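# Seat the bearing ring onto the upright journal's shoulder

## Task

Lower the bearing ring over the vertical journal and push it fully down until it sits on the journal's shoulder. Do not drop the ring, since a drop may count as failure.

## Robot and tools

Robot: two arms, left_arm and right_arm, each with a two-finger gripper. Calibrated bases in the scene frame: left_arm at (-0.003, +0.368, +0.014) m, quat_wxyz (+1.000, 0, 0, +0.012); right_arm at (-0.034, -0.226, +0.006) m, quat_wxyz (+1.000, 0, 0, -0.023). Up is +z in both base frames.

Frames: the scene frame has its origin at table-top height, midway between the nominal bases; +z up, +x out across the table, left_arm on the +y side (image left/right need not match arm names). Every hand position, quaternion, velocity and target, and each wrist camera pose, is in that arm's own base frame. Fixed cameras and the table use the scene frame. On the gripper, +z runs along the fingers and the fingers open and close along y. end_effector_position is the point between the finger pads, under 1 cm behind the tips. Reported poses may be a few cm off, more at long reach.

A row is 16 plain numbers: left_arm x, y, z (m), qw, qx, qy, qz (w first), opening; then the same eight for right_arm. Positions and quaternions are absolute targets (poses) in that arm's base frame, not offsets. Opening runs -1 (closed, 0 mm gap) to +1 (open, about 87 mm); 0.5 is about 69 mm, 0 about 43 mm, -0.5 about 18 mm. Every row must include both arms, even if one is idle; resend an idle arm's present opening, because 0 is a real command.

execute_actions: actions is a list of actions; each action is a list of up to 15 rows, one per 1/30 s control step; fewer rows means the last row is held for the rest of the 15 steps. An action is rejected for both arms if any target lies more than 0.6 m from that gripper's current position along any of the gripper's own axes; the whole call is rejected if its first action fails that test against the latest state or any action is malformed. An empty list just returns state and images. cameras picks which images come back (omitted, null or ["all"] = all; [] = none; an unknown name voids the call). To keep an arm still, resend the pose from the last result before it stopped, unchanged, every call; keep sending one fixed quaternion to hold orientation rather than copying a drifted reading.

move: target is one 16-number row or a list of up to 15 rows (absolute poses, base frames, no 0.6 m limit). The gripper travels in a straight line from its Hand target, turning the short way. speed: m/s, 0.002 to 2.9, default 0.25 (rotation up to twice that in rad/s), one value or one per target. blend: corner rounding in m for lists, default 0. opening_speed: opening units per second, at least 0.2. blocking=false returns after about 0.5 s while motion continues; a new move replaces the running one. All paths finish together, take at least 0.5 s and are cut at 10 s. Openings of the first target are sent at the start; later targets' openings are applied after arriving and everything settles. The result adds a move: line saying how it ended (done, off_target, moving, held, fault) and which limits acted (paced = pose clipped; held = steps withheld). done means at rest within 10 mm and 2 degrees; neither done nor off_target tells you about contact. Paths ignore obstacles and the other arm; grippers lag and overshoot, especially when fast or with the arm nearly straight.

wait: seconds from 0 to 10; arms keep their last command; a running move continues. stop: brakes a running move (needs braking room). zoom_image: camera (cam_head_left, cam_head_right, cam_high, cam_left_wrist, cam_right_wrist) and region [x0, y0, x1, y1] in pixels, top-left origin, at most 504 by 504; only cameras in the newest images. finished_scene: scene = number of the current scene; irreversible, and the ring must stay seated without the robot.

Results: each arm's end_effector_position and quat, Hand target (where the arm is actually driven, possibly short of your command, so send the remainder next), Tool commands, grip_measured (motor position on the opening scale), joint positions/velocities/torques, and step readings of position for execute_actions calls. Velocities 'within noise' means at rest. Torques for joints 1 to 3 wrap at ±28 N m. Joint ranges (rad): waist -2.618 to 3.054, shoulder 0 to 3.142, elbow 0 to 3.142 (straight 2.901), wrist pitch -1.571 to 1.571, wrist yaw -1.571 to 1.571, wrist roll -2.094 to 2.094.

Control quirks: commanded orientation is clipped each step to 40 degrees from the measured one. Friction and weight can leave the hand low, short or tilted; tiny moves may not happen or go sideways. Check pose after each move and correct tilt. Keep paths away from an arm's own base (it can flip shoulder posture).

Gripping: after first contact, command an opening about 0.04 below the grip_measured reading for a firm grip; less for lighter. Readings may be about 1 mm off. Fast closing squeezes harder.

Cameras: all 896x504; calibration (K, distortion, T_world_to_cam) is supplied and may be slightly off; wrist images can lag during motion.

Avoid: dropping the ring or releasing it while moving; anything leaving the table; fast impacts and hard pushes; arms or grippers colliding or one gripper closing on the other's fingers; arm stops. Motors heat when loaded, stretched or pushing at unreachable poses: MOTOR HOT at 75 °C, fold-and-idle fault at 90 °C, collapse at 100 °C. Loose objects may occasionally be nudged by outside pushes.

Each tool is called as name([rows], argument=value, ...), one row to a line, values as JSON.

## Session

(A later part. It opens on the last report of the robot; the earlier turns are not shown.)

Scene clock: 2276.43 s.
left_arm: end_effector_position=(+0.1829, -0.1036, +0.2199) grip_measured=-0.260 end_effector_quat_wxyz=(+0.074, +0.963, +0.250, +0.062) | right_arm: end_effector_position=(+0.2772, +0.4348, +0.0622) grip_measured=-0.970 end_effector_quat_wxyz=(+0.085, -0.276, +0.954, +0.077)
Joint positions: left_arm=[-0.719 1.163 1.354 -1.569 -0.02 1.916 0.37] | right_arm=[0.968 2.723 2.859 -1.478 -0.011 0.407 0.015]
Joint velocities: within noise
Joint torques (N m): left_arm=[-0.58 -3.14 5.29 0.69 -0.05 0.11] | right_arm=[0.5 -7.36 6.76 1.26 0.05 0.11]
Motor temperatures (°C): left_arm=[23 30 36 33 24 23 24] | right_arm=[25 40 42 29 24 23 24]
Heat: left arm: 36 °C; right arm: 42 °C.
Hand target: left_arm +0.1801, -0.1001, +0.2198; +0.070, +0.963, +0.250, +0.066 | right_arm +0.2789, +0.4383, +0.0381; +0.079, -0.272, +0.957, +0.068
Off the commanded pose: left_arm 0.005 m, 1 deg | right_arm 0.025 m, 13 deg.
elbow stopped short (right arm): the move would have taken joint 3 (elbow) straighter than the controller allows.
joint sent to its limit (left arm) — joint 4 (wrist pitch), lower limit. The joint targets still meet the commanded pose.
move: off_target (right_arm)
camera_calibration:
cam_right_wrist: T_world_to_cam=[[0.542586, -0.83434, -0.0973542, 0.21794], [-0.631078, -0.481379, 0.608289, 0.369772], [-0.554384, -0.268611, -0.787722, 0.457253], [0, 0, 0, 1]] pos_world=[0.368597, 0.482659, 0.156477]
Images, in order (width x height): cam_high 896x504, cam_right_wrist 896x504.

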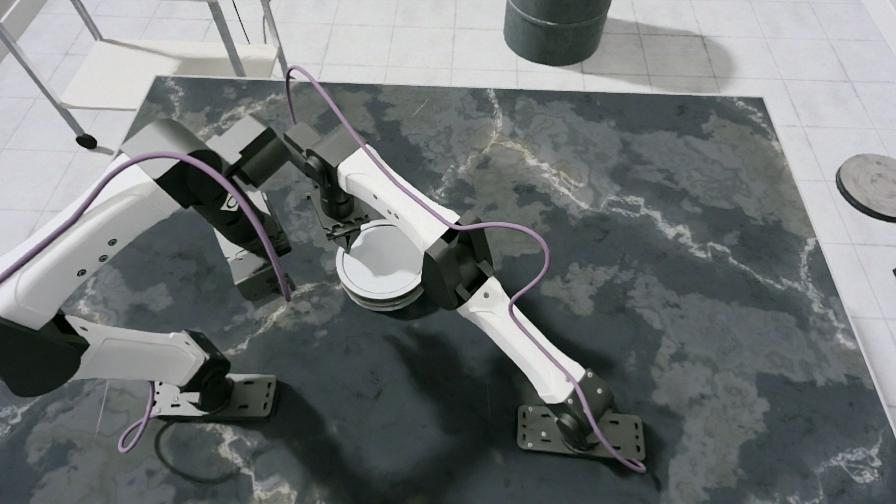

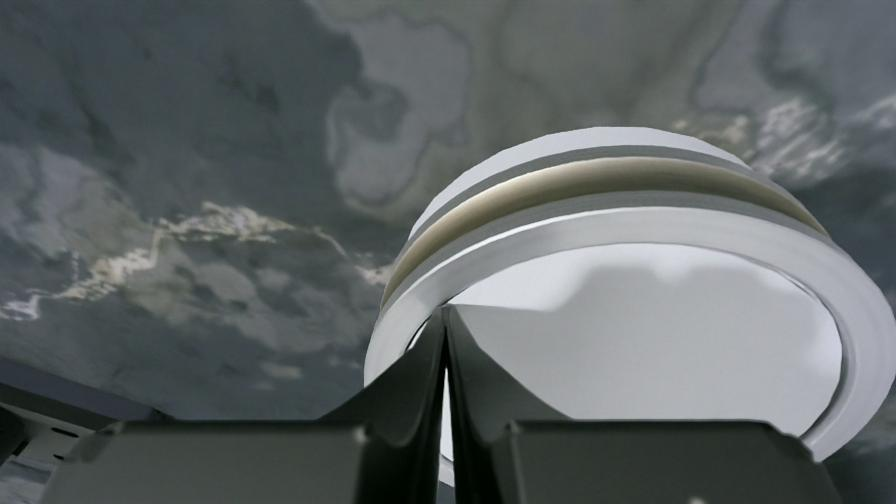

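move(target=[0.18,-0.10,0.22,0.069, 0.964, 0.250, 0.065,-0.26,0.25,0.36,0.15,0,-0.2807,0.9598,0,-1], speed=0.15, cameras=["cam_high","cam_right_wrist"])

zoom_image(camera="cam_right_wrist", region=[200, 0, 700, 400])

Scene clock: 2281.10 s.
left_arm: end_effector_position=(+0.1829, -0.1036, +0.2199) grip_measured=-0.260 end_effector_quat_wxyz=(+0.074, +0.963, +0.250, +0.062) | right_arm: end_effector_position=(+0.2520, +0.3669, +0.1429) grip_measured=-0.970 end_effector_quat_wxyz=(+0.063, -0.272, +0.959, +0.055)
Joint positions: left_arm=[-0.719 1.163 1.354 -1.569 -0.02 1.916 0.37] | right_arm=[0.93 2.368 2.523 -1.559 -0.011 0.378 0.015]
Joint velocities: within noise
Joint torques (N m): left_arm=[-0.58 -3.12 5.29 0.69 -0.05 0.11] | right_arm=[-0.06 -11.88 4.52 0.75 0.02 -0.13]
Motor temperatures (°C): left_arm=[23 30 36 33 24 23 24] | right_arm=[25 41 41 28 24 23 24]
Heat: left arm: 36 °C; right arm: 41 °C.
Hand target: left_arm +0.1801, -0.1001, +0.2198; +0.070, +0.963, +0.250, +0.066 | right_arm +0.2498, +0.3600, +0.1495; +0.062, -0.276, +0.958, +0.052
Off the commanded pose: left_arm 0.005 m, 1 deg | right_arm 0.010 m, 10 deg.
joint sent to its limit (left arm) — joint 4 (wrist pitch), lower limit. The joint targets still meet the commanded pose.
joint sent to its limit (right arm) — joint 4 (wrist pitch), lower limit. The joint targets are off in orientation, not in position.
move: off_target (right_arm)
camera_calibration:
cam_right_wrist: T_world_to_cam=[[0.532088, -0.84388, -0.0689146, 0.184943], [-0.615069, -0.441184, 0.653488, 0.246954], [-0.581869, -0.305326, -0.753793, 0.504031], [0, 0, 0, 1]] pos_world=[0.346768, 0.418915, 0.231298]
Images, in order (width x height): cam_high 896x504, cam_right_wrist 896x504.

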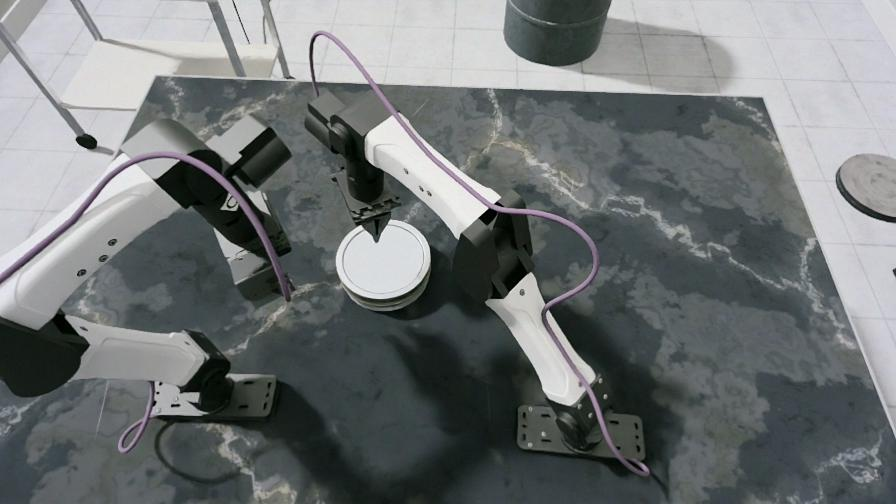

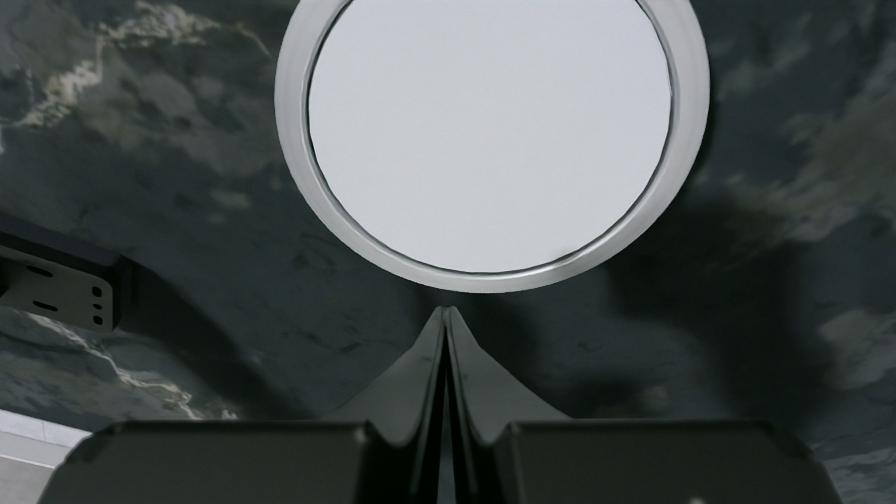

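Scaled by 1.008 from the camera's 896x504 image, which has a finer 1280x720 frame.

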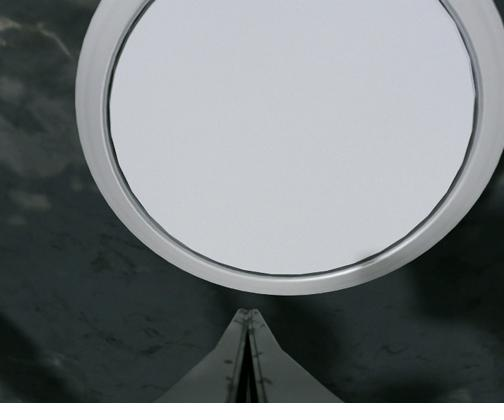

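finished_scene(scene=1)

The scene is finished: the task was done.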